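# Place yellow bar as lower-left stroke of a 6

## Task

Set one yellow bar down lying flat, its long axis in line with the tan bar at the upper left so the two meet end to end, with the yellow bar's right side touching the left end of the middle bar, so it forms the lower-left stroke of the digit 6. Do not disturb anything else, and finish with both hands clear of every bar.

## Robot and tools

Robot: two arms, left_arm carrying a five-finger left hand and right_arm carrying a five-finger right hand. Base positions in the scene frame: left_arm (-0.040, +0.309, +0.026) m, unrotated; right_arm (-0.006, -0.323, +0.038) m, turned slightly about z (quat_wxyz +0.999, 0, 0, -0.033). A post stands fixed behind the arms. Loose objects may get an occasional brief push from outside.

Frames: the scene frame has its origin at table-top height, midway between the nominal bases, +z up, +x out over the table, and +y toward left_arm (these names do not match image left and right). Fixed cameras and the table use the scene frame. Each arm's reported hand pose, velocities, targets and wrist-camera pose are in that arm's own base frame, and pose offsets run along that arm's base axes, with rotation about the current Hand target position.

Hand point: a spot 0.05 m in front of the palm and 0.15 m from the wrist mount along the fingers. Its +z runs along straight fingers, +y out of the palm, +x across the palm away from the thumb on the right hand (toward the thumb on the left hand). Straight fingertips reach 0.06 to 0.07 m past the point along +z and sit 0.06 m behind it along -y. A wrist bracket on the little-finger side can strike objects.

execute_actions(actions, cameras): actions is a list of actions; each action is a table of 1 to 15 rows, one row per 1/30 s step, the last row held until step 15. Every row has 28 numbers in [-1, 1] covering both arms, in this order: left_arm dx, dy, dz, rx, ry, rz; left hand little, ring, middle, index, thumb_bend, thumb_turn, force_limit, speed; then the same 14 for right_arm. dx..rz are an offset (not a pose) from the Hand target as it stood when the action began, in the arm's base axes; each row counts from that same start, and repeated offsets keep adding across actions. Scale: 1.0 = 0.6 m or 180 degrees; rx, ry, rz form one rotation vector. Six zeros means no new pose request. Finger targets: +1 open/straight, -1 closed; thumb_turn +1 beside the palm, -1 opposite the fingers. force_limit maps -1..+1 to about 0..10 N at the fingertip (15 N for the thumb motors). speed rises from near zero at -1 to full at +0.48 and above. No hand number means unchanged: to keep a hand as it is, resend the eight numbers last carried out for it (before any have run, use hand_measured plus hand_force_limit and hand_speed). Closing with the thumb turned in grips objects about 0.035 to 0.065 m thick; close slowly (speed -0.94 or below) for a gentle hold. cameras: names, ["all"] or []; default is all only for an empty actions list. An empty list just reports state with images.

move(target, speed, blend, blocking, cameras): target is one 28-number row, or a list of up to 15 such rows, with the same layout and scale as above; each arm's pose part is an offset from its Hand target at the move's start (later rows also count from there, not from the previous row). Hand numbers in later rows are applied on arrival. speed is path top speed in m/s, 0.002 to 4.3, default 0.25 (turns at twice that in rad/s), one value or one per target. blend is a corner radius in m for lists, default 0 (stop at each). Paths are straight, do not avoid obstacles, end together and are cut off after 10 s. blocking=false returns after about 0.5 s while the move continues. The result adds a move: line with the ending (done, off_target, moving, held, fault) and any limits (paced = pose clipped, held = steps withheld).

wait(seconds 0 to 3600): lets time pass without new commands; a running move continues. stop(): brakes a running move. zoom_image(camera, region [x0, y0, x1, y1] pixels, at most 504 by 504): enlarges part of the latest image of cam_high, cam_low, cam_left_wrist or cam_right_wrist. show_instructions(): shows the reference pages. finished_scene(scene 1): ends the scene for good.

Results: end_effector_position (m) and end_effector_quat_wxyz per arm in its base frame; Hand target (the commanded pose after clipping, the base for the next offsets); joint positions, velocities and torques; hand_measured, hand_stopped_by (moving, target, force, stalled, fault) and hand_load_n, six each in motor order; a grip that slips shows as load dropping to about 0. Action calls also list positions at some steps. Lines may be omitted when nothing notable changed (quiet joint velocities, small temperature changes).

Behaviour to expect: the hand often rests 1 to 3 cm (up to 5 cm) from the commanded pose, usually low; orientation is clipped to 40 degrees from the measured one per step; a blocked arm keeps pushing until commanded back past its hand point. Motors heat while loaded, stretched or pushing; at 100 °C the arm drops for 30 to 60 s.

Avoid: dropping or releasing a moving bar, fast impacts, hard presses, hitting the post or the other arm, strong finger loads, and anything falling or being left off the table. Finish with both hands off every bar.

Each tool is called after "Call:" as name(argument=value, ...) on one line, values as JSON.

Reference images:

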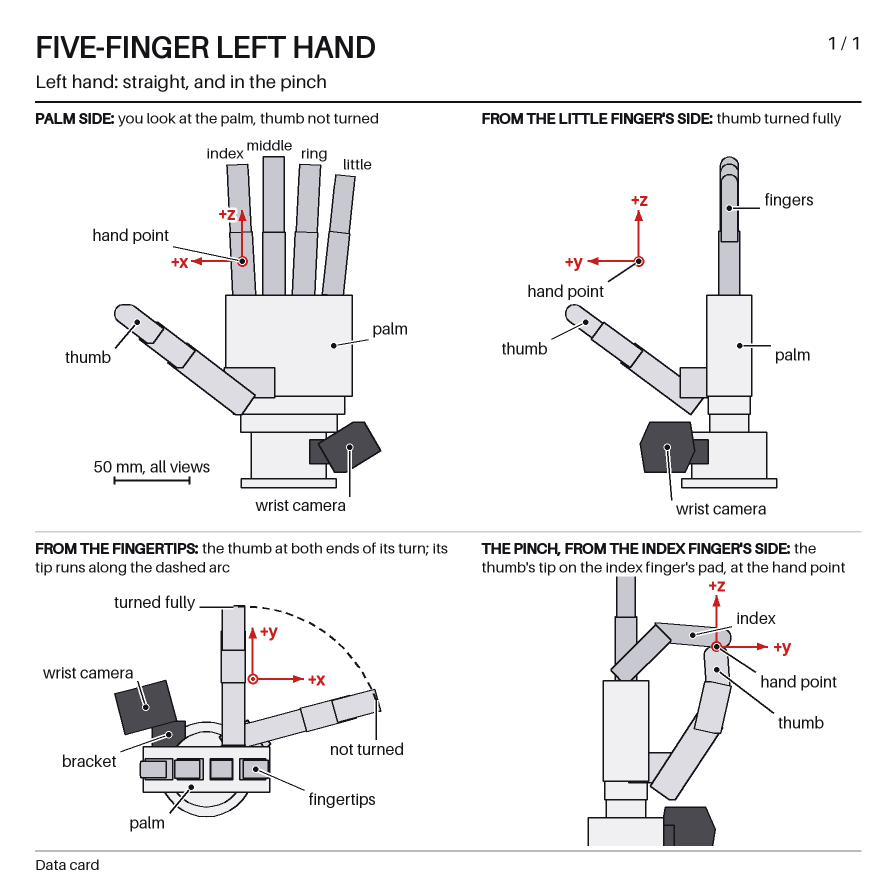

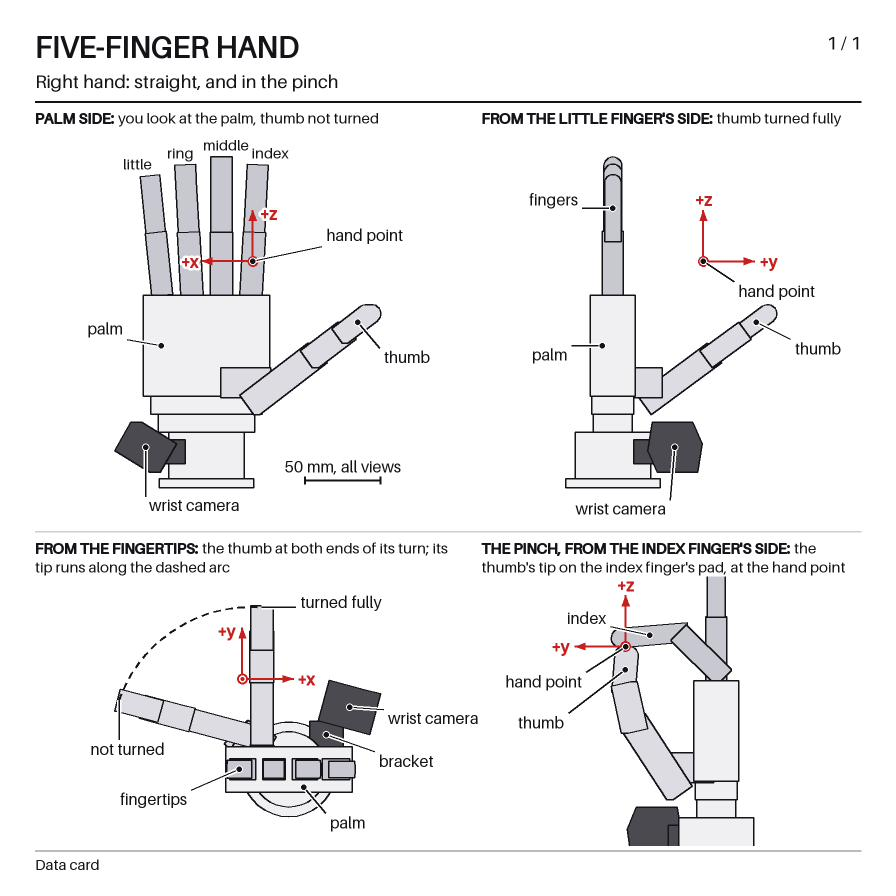

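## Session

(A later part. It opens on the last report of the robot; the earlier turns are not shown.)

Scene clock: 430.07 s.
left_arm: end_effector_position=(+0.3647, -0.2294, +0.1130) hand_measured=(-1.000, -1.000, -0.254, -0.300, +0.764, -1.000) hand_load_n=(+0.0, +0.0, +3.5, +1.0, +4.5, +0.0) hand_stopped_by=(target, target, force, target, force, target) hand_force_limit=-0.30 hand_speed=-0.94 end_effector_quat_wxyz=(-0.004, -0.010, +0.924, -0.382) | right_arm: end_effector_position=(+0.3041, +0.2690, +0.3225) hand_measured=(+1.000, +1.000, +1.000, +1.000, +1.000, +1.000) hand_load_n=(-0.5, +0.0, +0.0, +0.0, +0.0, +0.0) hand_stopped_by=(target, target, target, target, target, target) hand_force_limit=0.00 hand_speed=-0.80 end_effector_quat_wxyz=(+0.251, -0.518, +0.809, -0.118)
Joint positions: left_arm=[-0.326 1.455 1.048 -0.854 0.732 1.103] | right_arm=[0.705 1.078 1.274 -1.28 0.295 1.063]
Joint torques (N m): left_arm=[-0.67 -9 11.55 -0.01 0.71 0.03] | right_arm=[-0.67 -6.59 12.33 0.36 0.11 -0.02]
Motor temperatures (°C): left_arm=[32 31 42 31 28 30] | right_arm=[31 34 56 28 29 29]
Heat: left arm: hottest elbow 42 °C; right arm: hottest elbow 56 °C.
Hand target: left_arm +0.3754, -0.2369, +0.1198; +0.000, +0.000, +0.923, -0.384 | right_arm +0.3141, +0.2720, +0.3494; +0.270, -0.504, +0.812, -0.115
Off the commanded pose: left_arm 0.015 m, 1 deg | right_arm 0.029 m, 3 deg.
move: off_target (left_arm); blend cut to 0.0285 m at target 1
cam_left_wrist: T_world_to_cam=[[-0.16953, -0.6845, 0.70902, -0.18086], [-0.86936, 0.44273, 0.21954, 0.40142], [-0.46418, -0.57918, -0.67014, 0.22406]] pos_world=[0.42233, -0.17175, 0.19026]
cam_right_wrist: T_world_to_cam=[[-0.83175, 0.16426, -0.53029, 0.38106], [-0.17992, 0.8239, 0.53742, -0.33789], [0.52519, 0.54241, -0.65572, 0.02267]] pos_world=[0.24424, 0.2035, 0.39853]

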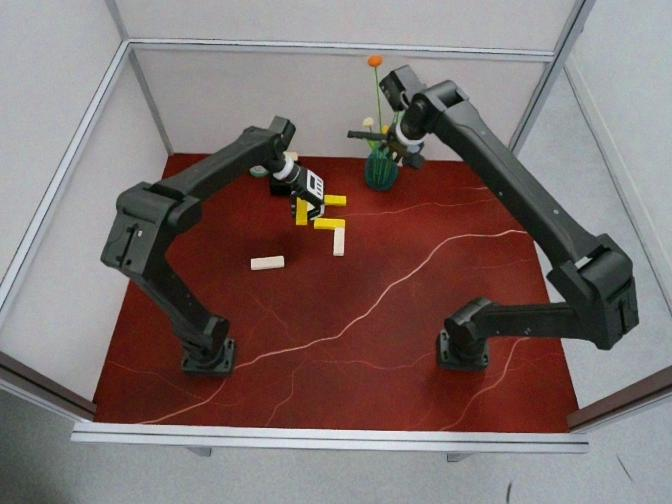

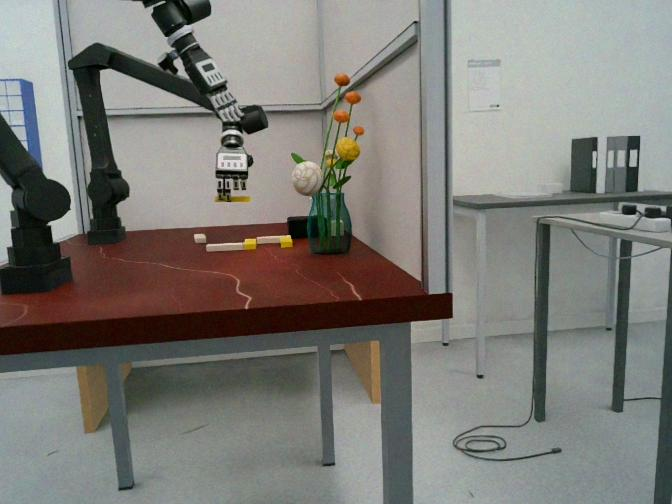

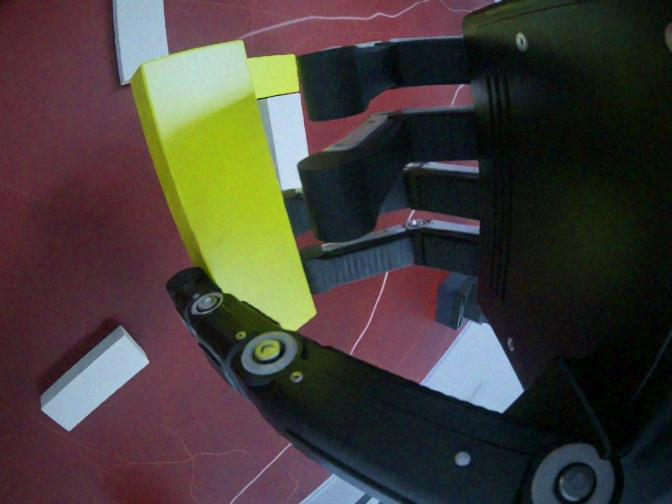

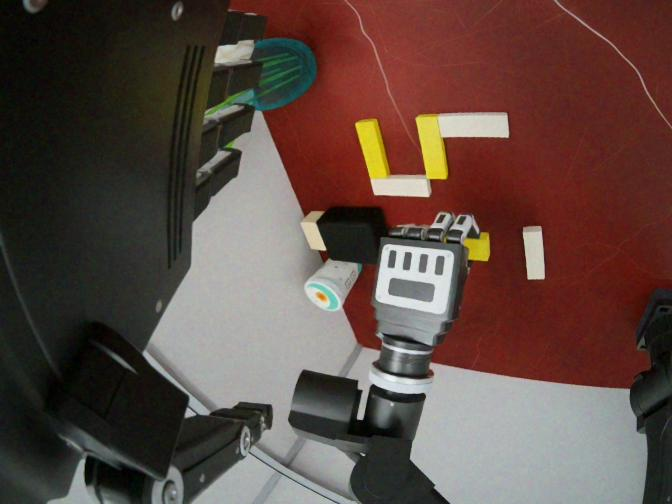

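Call:
move(target=[[0.031,-0.026,0,0,0,-0.011,-1,-1,-0.3,-0.3,0.4,-1,-0.3,-0.94,0,0,0,0,0,0,1,1,1,1,1,1,0,-0.8],[0.031,-0.026,-0.11,0,0,-0.011,-1,-1,-0.3,-0.3,0.4,-1,-0.3,-0.94,0,0,0,0,0,0,1,1,1,1,1,1,0,-0.8]], speed=0.12, blend=[0.01,0], cameras=["all"])

Call:
zoom_image(camera="cam_left_wrist", region=[90, 0, 330, 200])

Call:
zoom_image(camera="cam_low", region=[180, 170, 310, 260])

Call:
zoom_image(camera="cam_high", region=[270, 170, 370, 260])

Call:
zoom_image(camera="cam_right_wrist", region=[350, 100, 520, 300])

Scene clock: 467.17 s.
left_arm: end_effector_position=(+0.3928, -0.2475, +0.0586) hand_measured=(-1.000, -1.000, -0.254, -0.300, +0.764, -1.000) hand_load_n=(+0.0, +0.0, +3.5, +1.0, +4.5, +0.0) hand_stopped_by=(target, target, force, target, force, target) hand_force_limit=-0.30 hand_speed=-0.94 end_effector_quat_wxyz=(-0.007, +0.008, +0.924, -0.383) | right_arm: end_effector_position=(+0.3041, +0.2690, +0.3225) hand_measured=(+1.000, +1.000, +1.000, +1.000, +1.000, +1.000) hand_load_n=(+0.0, +0.0, +0.0, +0.0, +0.0, +0.0) hand_stopped_by=(target, target, target, target, target, target) hand_force_limit=0.00 hand_speed=-0.80 end_effector_quat_wxyz=(+0.251, -0.518, +0.809, -0.118)
Joint positions: left_arm=[-0.344 1.609 1.066 -0.724 0.737 1.125] | right_arm=[0.705 1.078 1.274 -1.28 0.295 1.063]
Joint torques (N m): left_arm=[-1.79 -11.05 8.12 0.94 0.69 -0.09] | right_arm=[-0.67 -6.53 12.27 0.36 0.11 -0.03]
Motor temperatures (°C): left_arm=[32 32 42 31 29 30] | right_arm=[31 34 56 28 29 29]
Heat: left arm: hottest elbow 42 °C; right arm: hottest elbow 56 °C.
Hand target: left_arm +0.3940, -0.2526, +0.0540; -0.007, +0.016, +0.923, -0.384 | right_arm +0.3141, +0.2720, +0.3494; +0.270, -0.504, +0.812, -0.115
Off the commanded pose: left_arm 0.007 m, 1 deg | right_arm 0.029 m, 3 deg.
move: done
cam_left_wrist: T_world_to_cam=[[-0.19957, -0.67578, 0.70957, -0.13597], [-0.85507, 0.47376, 0.21072, 0.44838], [-0.47857, -0.56468, -0.67239, 0.19953]] pos_world=[0.45175, -0.19164, 0.13616]
cam_right_wrist: T_world_to_cam=[[-0.83175, 0.16426, -0.53029, 0.38106], [-0.17992, 0.8239, 0.53742, -0.33789], [0.52519, 0.54241, -0.65572, 0.02267]] pos_world=[0.24424, 0.2035, 0.39853]

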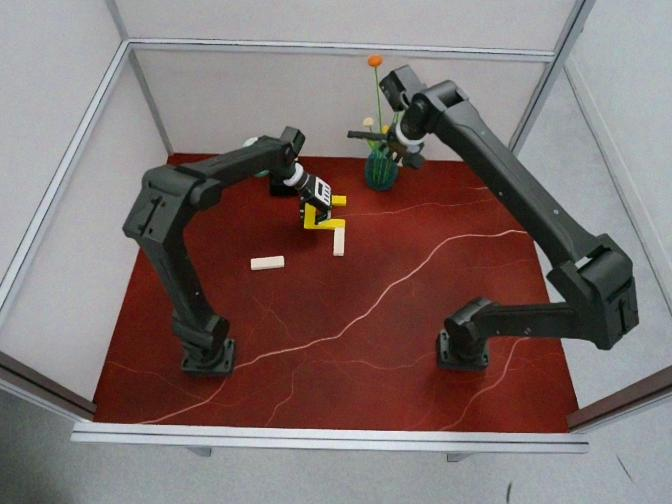

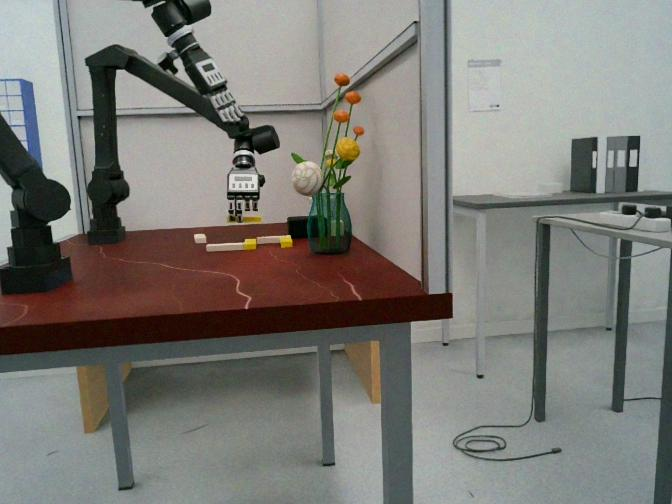

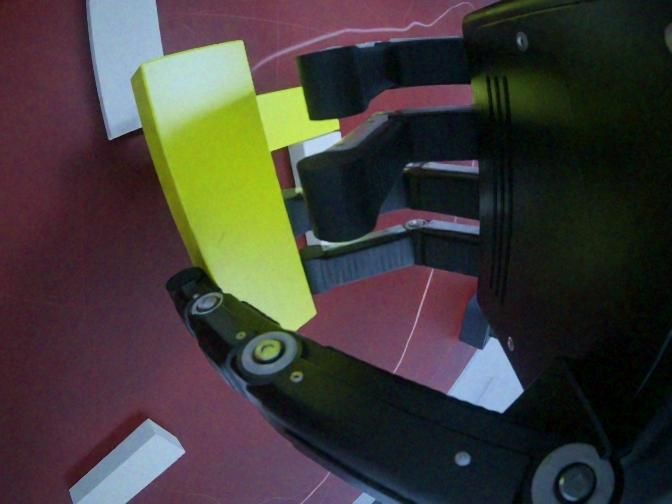

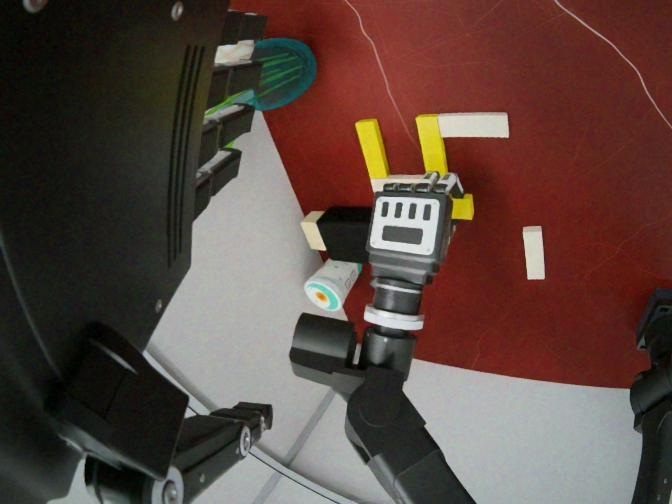

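Scaled by 2.100 from the camera's image (finer frame: 960x720).

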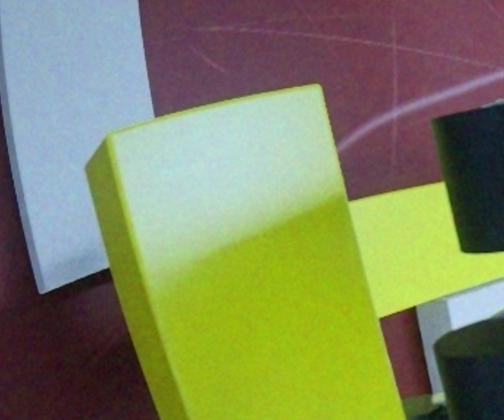

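Scaled by 3.877 from the camera's image (finer frame: 960x720).

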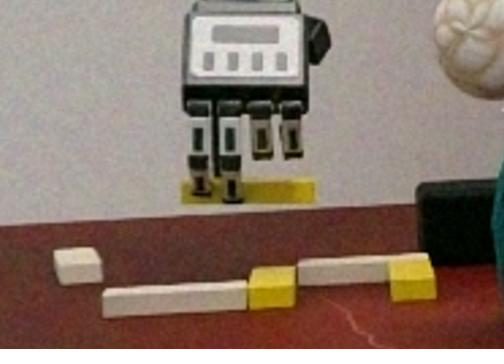

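Scaled by 5.040 from the camera's image (finer frame: 960x720).

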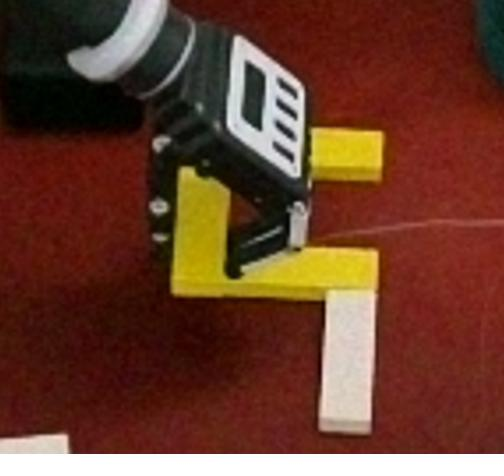

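Scaled by 2.520 from the camera's image (finer frame: 960x720).

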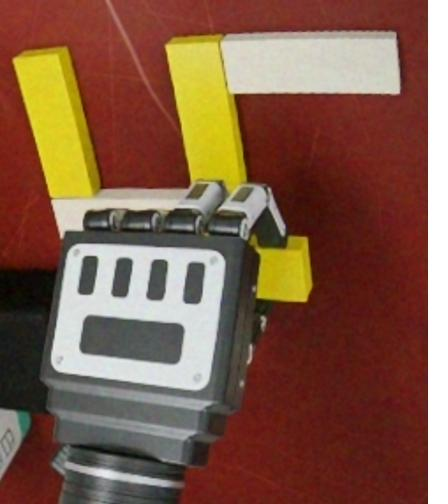

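Call:
zoom_image(camera="cam_left_wrist", region=[80, 60, 180, 160])

Call:
zoom_image(camera="cam_left_wrist", region=[240, 70, 360, 190])

Scaled by 5.040 from the camera's image (finer frame: 960x720).

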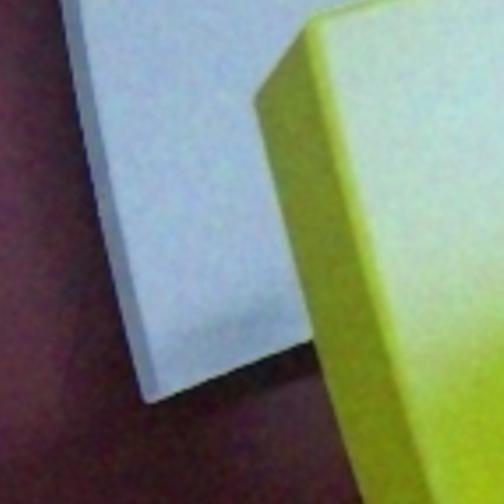

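Scaled by 4.200 from the camera's image (finer frame: 960x720).

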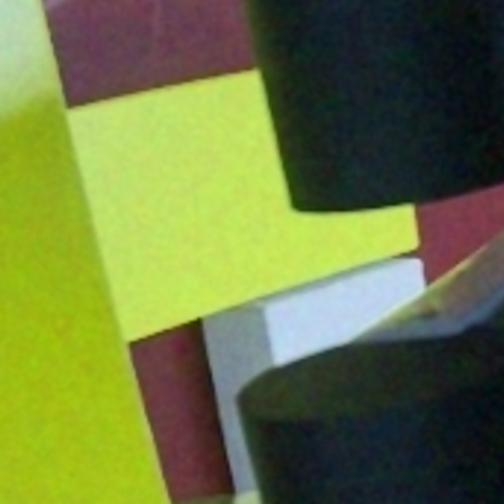

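Call:
move(target=[[-0.024,0.006,-0.005,0,0,0,-1,-1,-0.3,-0.3,0.4,-1,-0.3,-0.94,0,0,0,0,0,0,1,1,1,1,1,1,0,-0.8],[-0.024,0.006,-0.047,0,0,0,-1,-1,-0.3,-0.3,0.4,-1,-0.3,-0.94,0,0,0,0,0,0,1,1,1,1,1,1,0,-0.8]], speed=0.08, blend=[0.005,0], cameras=["all"])

Call:
zoom_image(camera="cam_left_wrist", region=[60, 80, 180, 200])

Call:
zoom_image(camera="cam_left_wrist", region=[240, 90, 400, 250])

Call:
zoom_image(camera="cam_low", region=[180, 170, 310, 260])

Call:
zoom_image(camera="cam_high", region=[290, 180, 360, 250])

Scene clock: 491.60 s.
left_arm: end_effector_position=(+0.3821, -0.2448, +0.0359) hand_measured=(-1.000, -1.000, -0.254, -0.300, +0.764, -1.000) hand_load_n=(+0.0, +0.0, +3.5, +1.0, +4.5, +0.0) hand_stopped_by=(target, target, force, target, force, target) hand_force_limit=-0.30 hand_speed=-0.94 end_effector_quat_wxyz=(+0.000, +0.012, +0.923, -0.386) | right_arm: end_effector_position=(+0.3041, +0.2690, +0.3225) hand_measured=(+1.000, +1.000, +1.000, +1.000, +1.000, +1.000) hand_load_n=(+0.0, +0.0, +0.0, +0.0, +0.0, +0.0) hand_stopped_by=(target, target, target, target, target, target) hand_force_limit=0.00 hand_speed=-0.80 end_effector_quat_wxyz=(+0.251, -0.518, +0.809, -0.118)
Joint positions: left_arm=[-0.346 1.609 0.994 -0.634 0.737 1.125] | right_arm=[0.705 1.078 1.274 -1.28 0.295 1.063]
Joint torques (N m): left_arm=[-1.14 -9.93 7.53 1.29 0.65 -0.1] | right_arm=[-0.56 -6.65 12.29 0.34 0.1 -0.02]
Motor temperatures (°C): left_arm=[32 32 41 31 29 30] | right_arm=[31 33 56 28 29 29]
Heat: left arm: hottest elbow 41 °C; right arm: hottest elbow 56 °C.
Hand target: left_arm +0.3795, -0.2490, +0.0258; -0.006, +0.016, +0.923, -0.384 | right_arm +0.3141, +0.2720, +0.3494; +0.270, -0.504, +0.812, -0.115
Off the commanded pose: left_arm 0.011 m, 1 deg | right_arm 0.029 m, 3 deg.
move: off_target (left_arm)
cam_left_wrist: T_world_to_cam=[[-0.21255, -0.67121, 0.71014, -0.11418], [-0.85727, 0.47687, 0.19413, 0.44492], [-0.46895, -0.56752, -0.67677, 0.17651]] pos_world=[0.43993, -0.18864, 0.11417]
cam_right_wrist: T_world_to_cam=[[-0.83175, 0.16426, -0.53029, 0.38106], [-0.17992, 0.8239, 0.53742, -0.33789], [0.52519, 0.54241, -0.65572, 0.02267]] pos_world=[0.24424, 0.2035, 0.39853]

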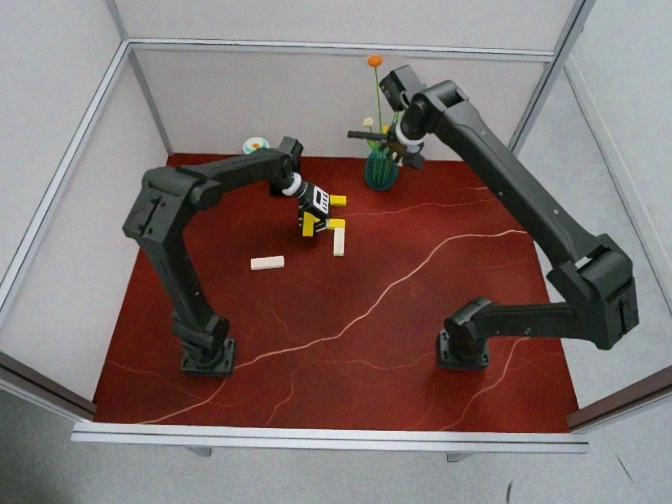

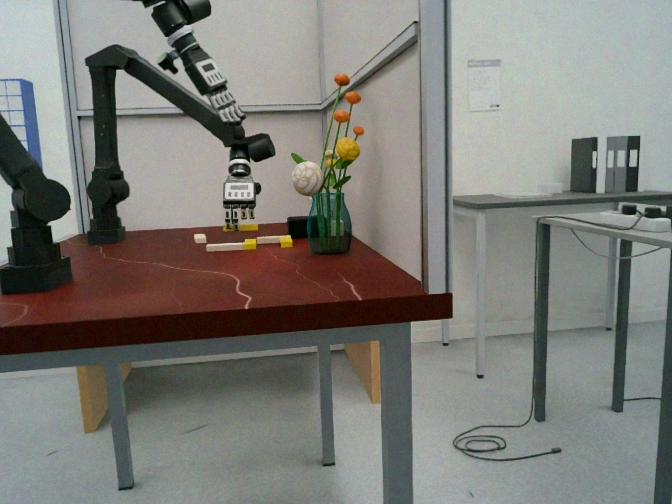

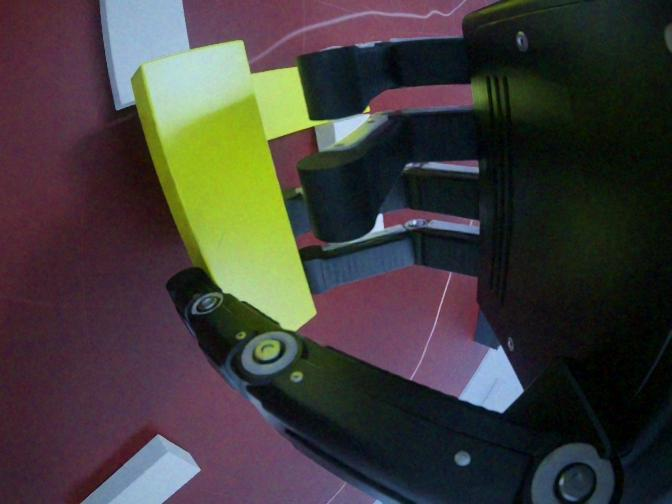

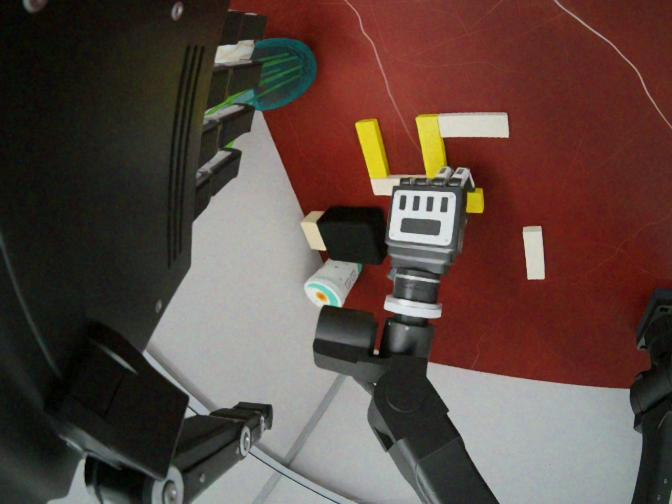

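Scaled by 4.200 from the camera's image (finer frame: 960x720).

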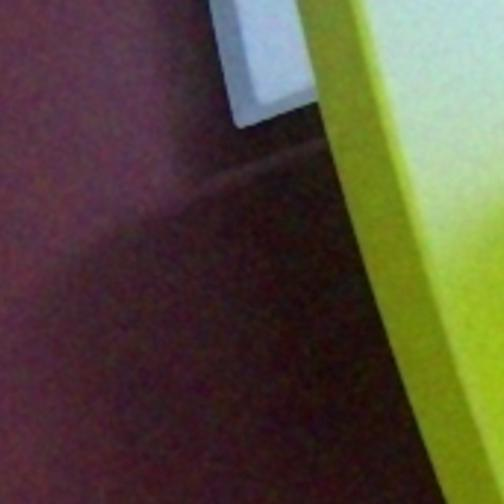

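Scaled by 3.150 from the camera's image (finer frame: 960x720).

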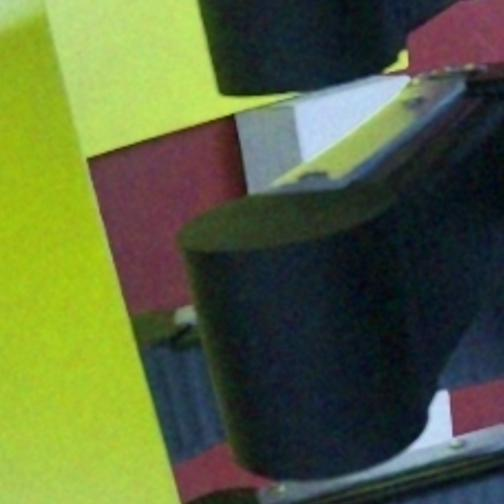

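Scaled by 3.877 from the camera's image (finer frame: 960x720).

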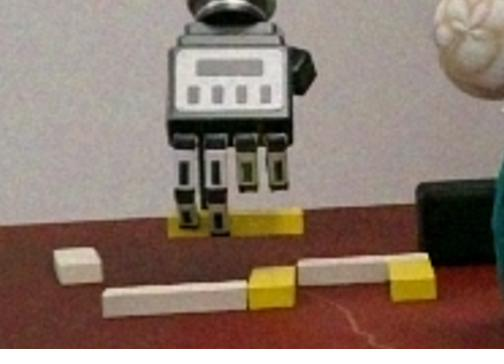

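Scaled by 7.200 from the camera's image (finer frame: 960x720).

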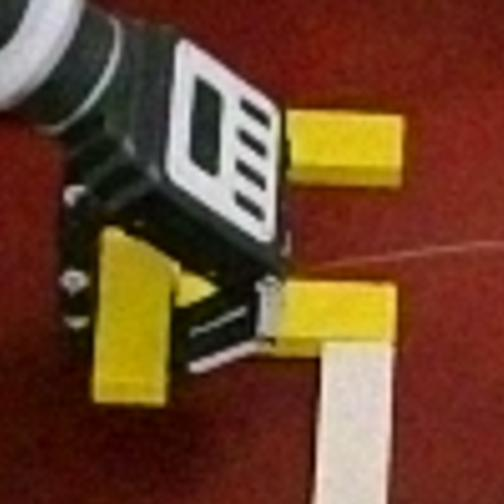

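Call:
move(target=[[-0.008,0.002,-0.005,0,0,0,-1,-1,-0.3,-0.3,0.4,-1,-0.3,-0.94,0,0,0,0,0,0,1,1,1,1,1,1,0,-0.8],[-0.008,0.002,-0.033,0,0,0,-1,-1,-0.3,-0.3,0.4,-1,-0.3,-0.94,0,0,0,0,0,0,1,1,1,1,1,1,0,-0.8]], speed=0.05, blend=[0.003,0], cameras=["all"])

Call:
zoom_image(camera="cam_left_wrist", region=[60, 80, 180, 200])

Call:
zoom_image(camera="cam_left_wrist", region=[240, 90, 400, 250])

Call:
zoom_image(camera="cam_low", region=[220, 200, 300, 260])

Call:
zoom_image(camera="cam_high", region=[290, 180, 360, 250])

Scene clock: 513.30 s.
left_arm: end_effector_position=(+0.3771, -0.2430, +0.0140) hand_measured=(-1.000, -1.000, -0.254, -0.300, +0.764, -1.000) hand_load_n=(+0.0, +0.0, +3.5, +0.5, +4.5, +0.0) hand_stopped_by=(target, target, force, target, force, target) hand_force_limit=-0.30 hand_speed=-0.94 end_effector_quat_wxyz=(-0.001, +0.011, +0.923, -0.385) | right_arm: end_effector_position=(+0.3041, +0.2690, +0.3225) hand_measured=(+1.000, +1.000, +1.000, +1.000, +1.000, +1.000) hand_load_n=(+0.0, +0.0, +0.0, +0.0, +0.0, +0.0) hand_stopped_by=(target, target, target, target, target, target) hand_force_limit=0.00 hand_speed=-0.80 end_effector_quat_wxyz=(+0.251, -0.518, +0.809, -0.118)
Joint positions: left_arm=[-0.346 1.637 0.957 -0.574 0.737 1.125] | right_arm=[0.705 1.078 1.274 -1.28 0.295 1.063]
Joint torques (N m): left_arm=[-1.61 -9.82 7.32 1.13 0.62 -0.08] | right_arm=[-0.56 -6.59 12.27 0.36 0.11 -0.02]
Motor temperatures (°C): left_arm=[32 32 41 31 29 30] | right_arm=[31 33 57 28 29 29]
Heat: left arm: hottest elbow 41 °C; right arm: hottest elbow 57 °C.
Hand target: left_arm +0.3748, -0.2476, +0.0060; -0.006, +0.016, +0.923, -0.384 | right_arm +0.3141, +0.2720, +0.3494; +0.270, -0.504, +0.812, -0.115
Off the commanded pose: left_arm 0.010 m, 1 deg | right_arm 0.029 m, 3 deg.
move: done; blend cut to 0.0029 m at target 1
cam_left_wrist: T_world_to_cam=[[-0.21008, -0.67214, 0.70999, -0.09958], [-0.85657, 0.47663, 0.19777, 0.4437], [-0.47133, -0.56661, -0.67587, 0.16144]] pos_world=[0.43523, -0.18694, 0.09207]
cam_right_wrist: T_world_to_cam=[[-0.83175, 0.16426, -0.53029, 0.38106], [-0.17992, 0.8239, 0.53742, -0.33789], [0.52519, 0.54241, -0.65572, 0.02267]] pos_world=[0.24424, 0.2035, 0.39853]

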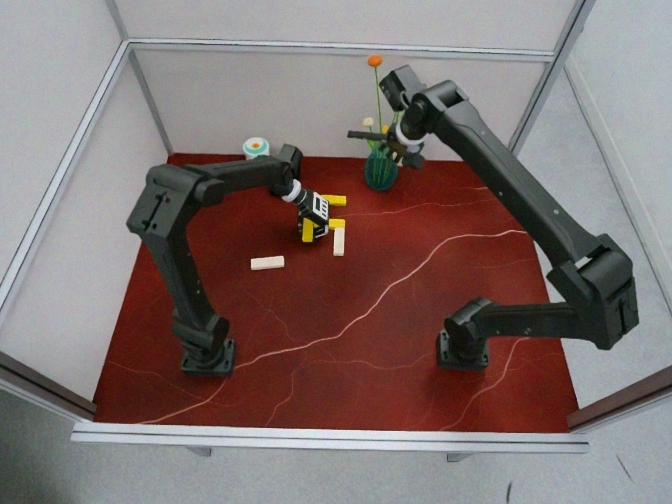

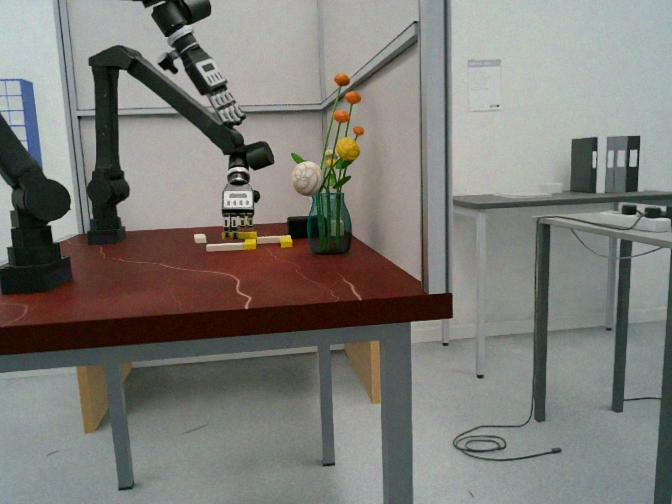

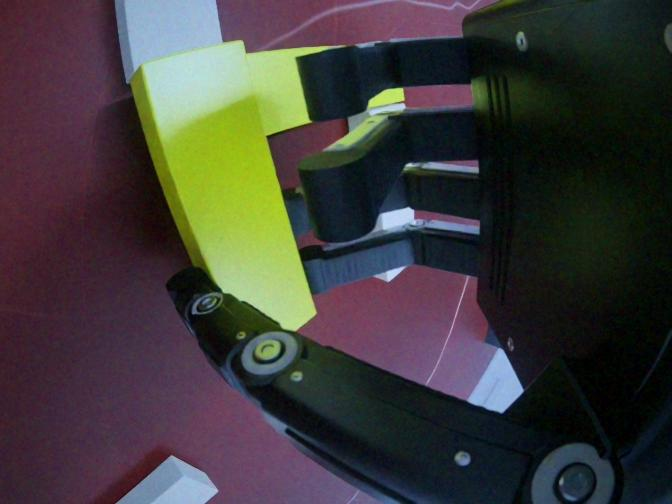

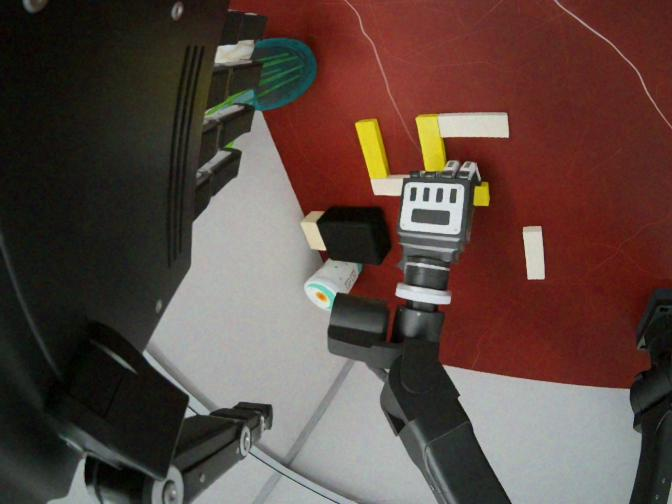

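Scaled by 4.200 from the camera's image (finer frame: 960x720).

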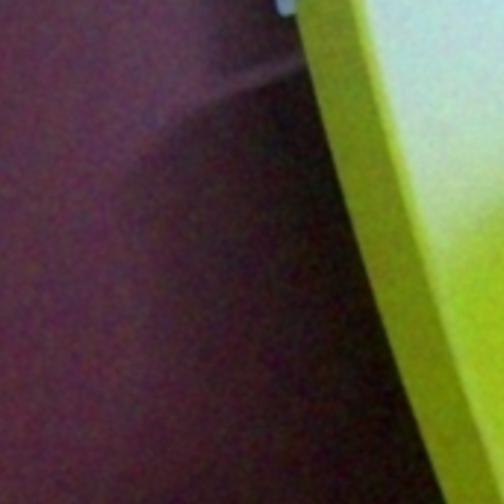

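Scaled by 3.150 from the camera's image (finer frame: 960x720).

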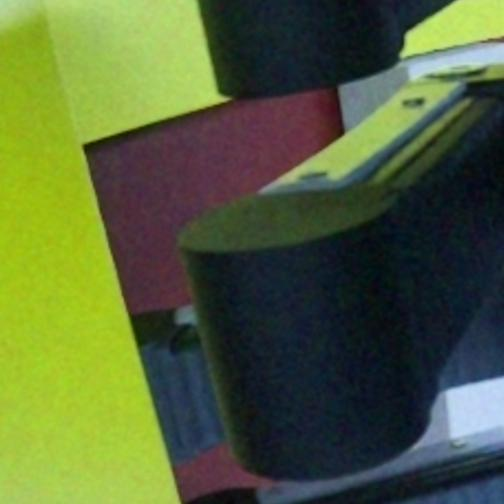

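Scaled by 6.300 from the camera's image (finer frame: 960x720).

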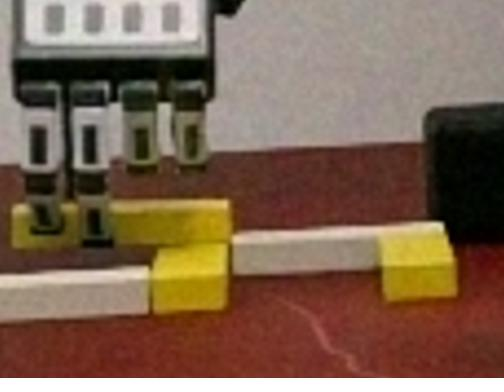

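Scaled by 7.200 from the camera's image (finer frame: 960x720).

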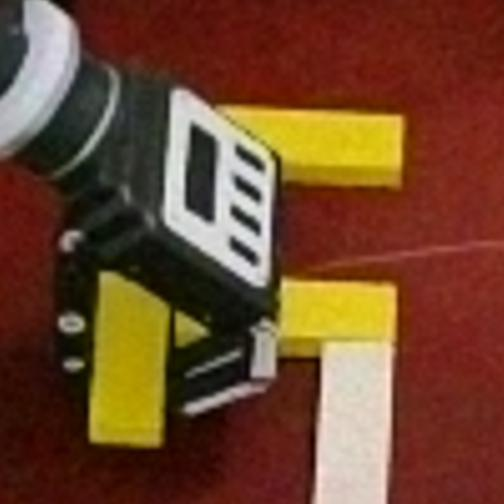

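Call:
zoom_image(camera="cam_left_wrist", region=[100, 20, 260, 140])

Call:
zoom_image(camera="cam_high", region=[295, 205, 335, 245])

Scaled by 3.150 from the camera's image (finer frame: 960x720).

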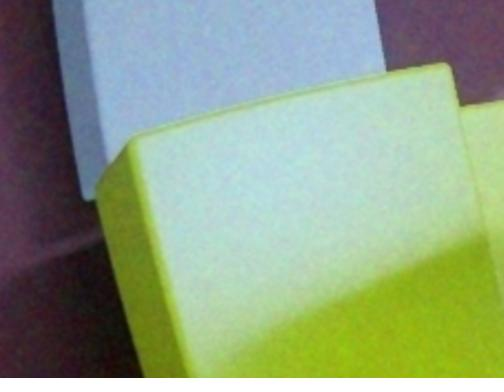

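Scaled by 12.600 from the camera's image (finer frame: 960x720).

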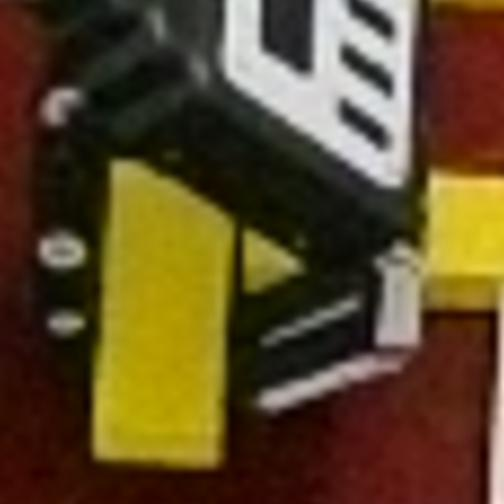

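Call:
move(target=[0,0,-0.03,0,0,0,-1,-1,-0.3,-0.3,0.4,-1,-0.3,-0.94,0,0,0,0,0,0,1,1,1,1,1,1,0,-0.8], speed=0.03, cameras=["all"])

Call:
zoom_image(camera="cam_left_wrist", region=[100, 20, 260, 140])

Call:
zoom_image(camera="cam_low", region=[220, 200, 300, 260])

Call:
zoom_image(camera="cam_high", region=[290, 200, 340, 250])

Scene clock: 533.03 s.
left_arm: end_effector_position=(+0.3799, -0.2446, +0.0019) hand_measured=(-1.000, -1.000, -0.254, -0.300, +0.764, -1.000) hand_load_n=(+0.0, +0.0, +2.5, +0.0, +4.5, +0.5) hand_stopped_by=(target, target, force, target, force, target) hand_force_limit=-0.30 hand_speed=-0.94 end_effector_quat_wxyz=(+0.003, +0.014, +0.922, -0.388) | right_arm: end_effector_position=(+0.3041, +0.2690, +0.3225) hand_measured=(+1.000, +1.000, +1.000, +1.000, +1.000, +1.000) hand_load_n=(+0.0, +0.0, +0.0, +0.0, +0.0, +0.0) hand_stopped_by=(target, target, target, target, target, target) hand_force_limit=0.00 hand_speed=-0.80 end_effector_quat_wxyz=(+0.251, -0.518, +0.809, -0.118)
Joint positions: left_arm=[-0.346 1.661 0.947 -0.528 0.739 1.125] | right_arm=[0.705 1.078 1.274 -1.28 0.295 1.063]
Joint torques (N m): left_arm=[-1.55 -9.11 6.72 1.42 0.59 -0.11] | right_arm=[-0.62 -6.71 12.27 0.38 0.1 -0.01]
Motor temperatures (°C): left_arm=[32 32 40 31 29 30] | right_arm=[31 33 57 28 29 29]
Heat: left arm: hottest elbow 40 °C; right arm: hottest elbow 57 °C.
Hand target: left_arm +0.3748, -0.2477, -0.0120; -0.006, +0.016, +0.923, -0.384 | right_arm +0.3141, +0.2720, +0.3494; +0.270, -0.504, +0.812, -0.115
Off the commanded pose: left_arm 0.015 m, 1 deg | right_arm 0.029 m, 3 deg.
move: off_target (left_arm)
cam_left_wrist: T_world_to_cam=[[-0.21792, -0.6677, 0.71182, -0.08746], [-0.85794, 0.47873, 0.18641, 0.45029], [-0.46523, -0.57008, -0.67718, 0.15057]] pos_world=[0.43732, -0.18813, 0.08028]
cam_right_wrist: T_world_to_cam=[[-0.83175, 0.16426, -0.53029, 0.38106], [-0.17992, 0.8239, 0.53742, -0.33789], [0.52519, 0.54241, -0.65572, 0.02267]] pos_world=[0.24424, 0.2035, 0.39853]

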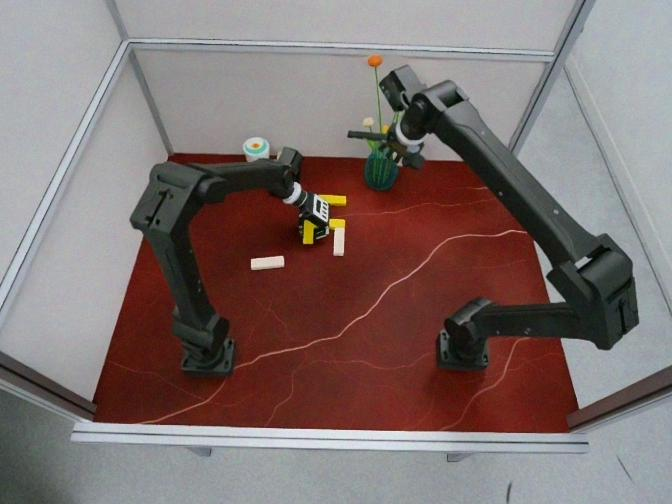

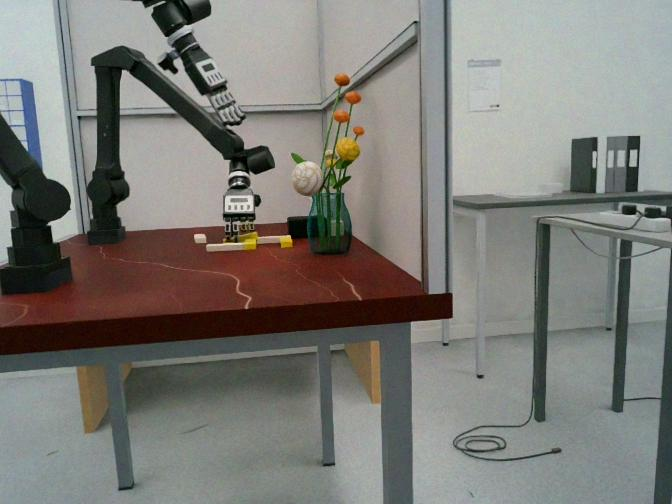

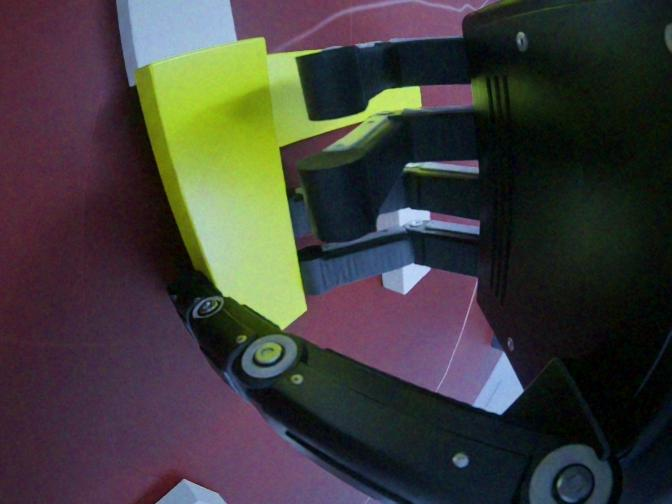

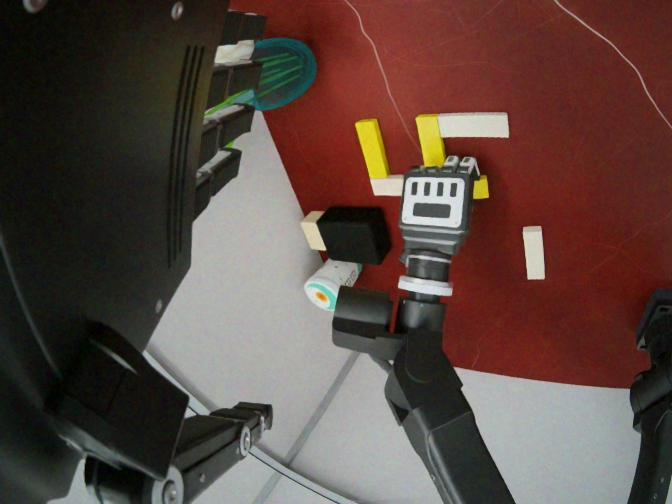

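Scaled by 3.150 from the camera's image (finer frame: 960x720).

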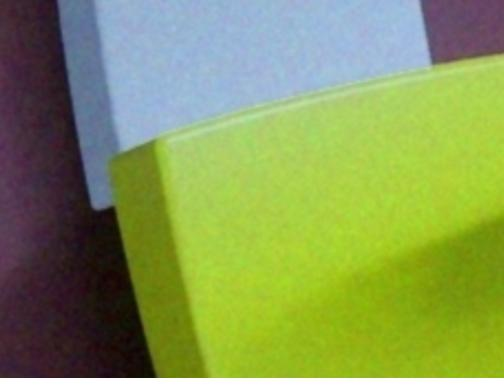

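Scaled by 6.300 from the camera's image (finer frame: 960x720).

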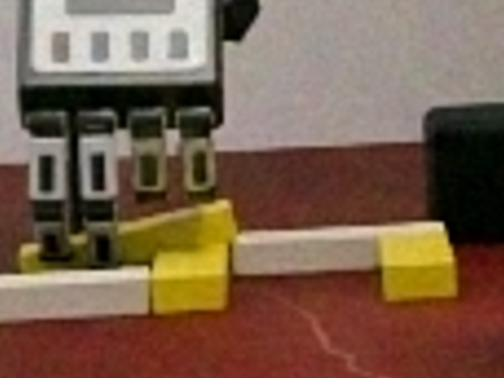

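Scaled by 10.080 from the camera's image (finer frame: 960x720).

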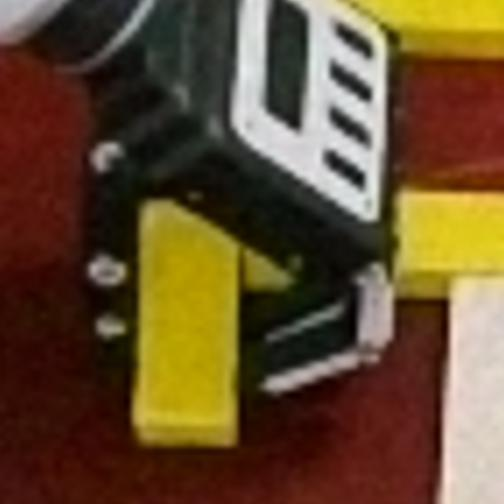

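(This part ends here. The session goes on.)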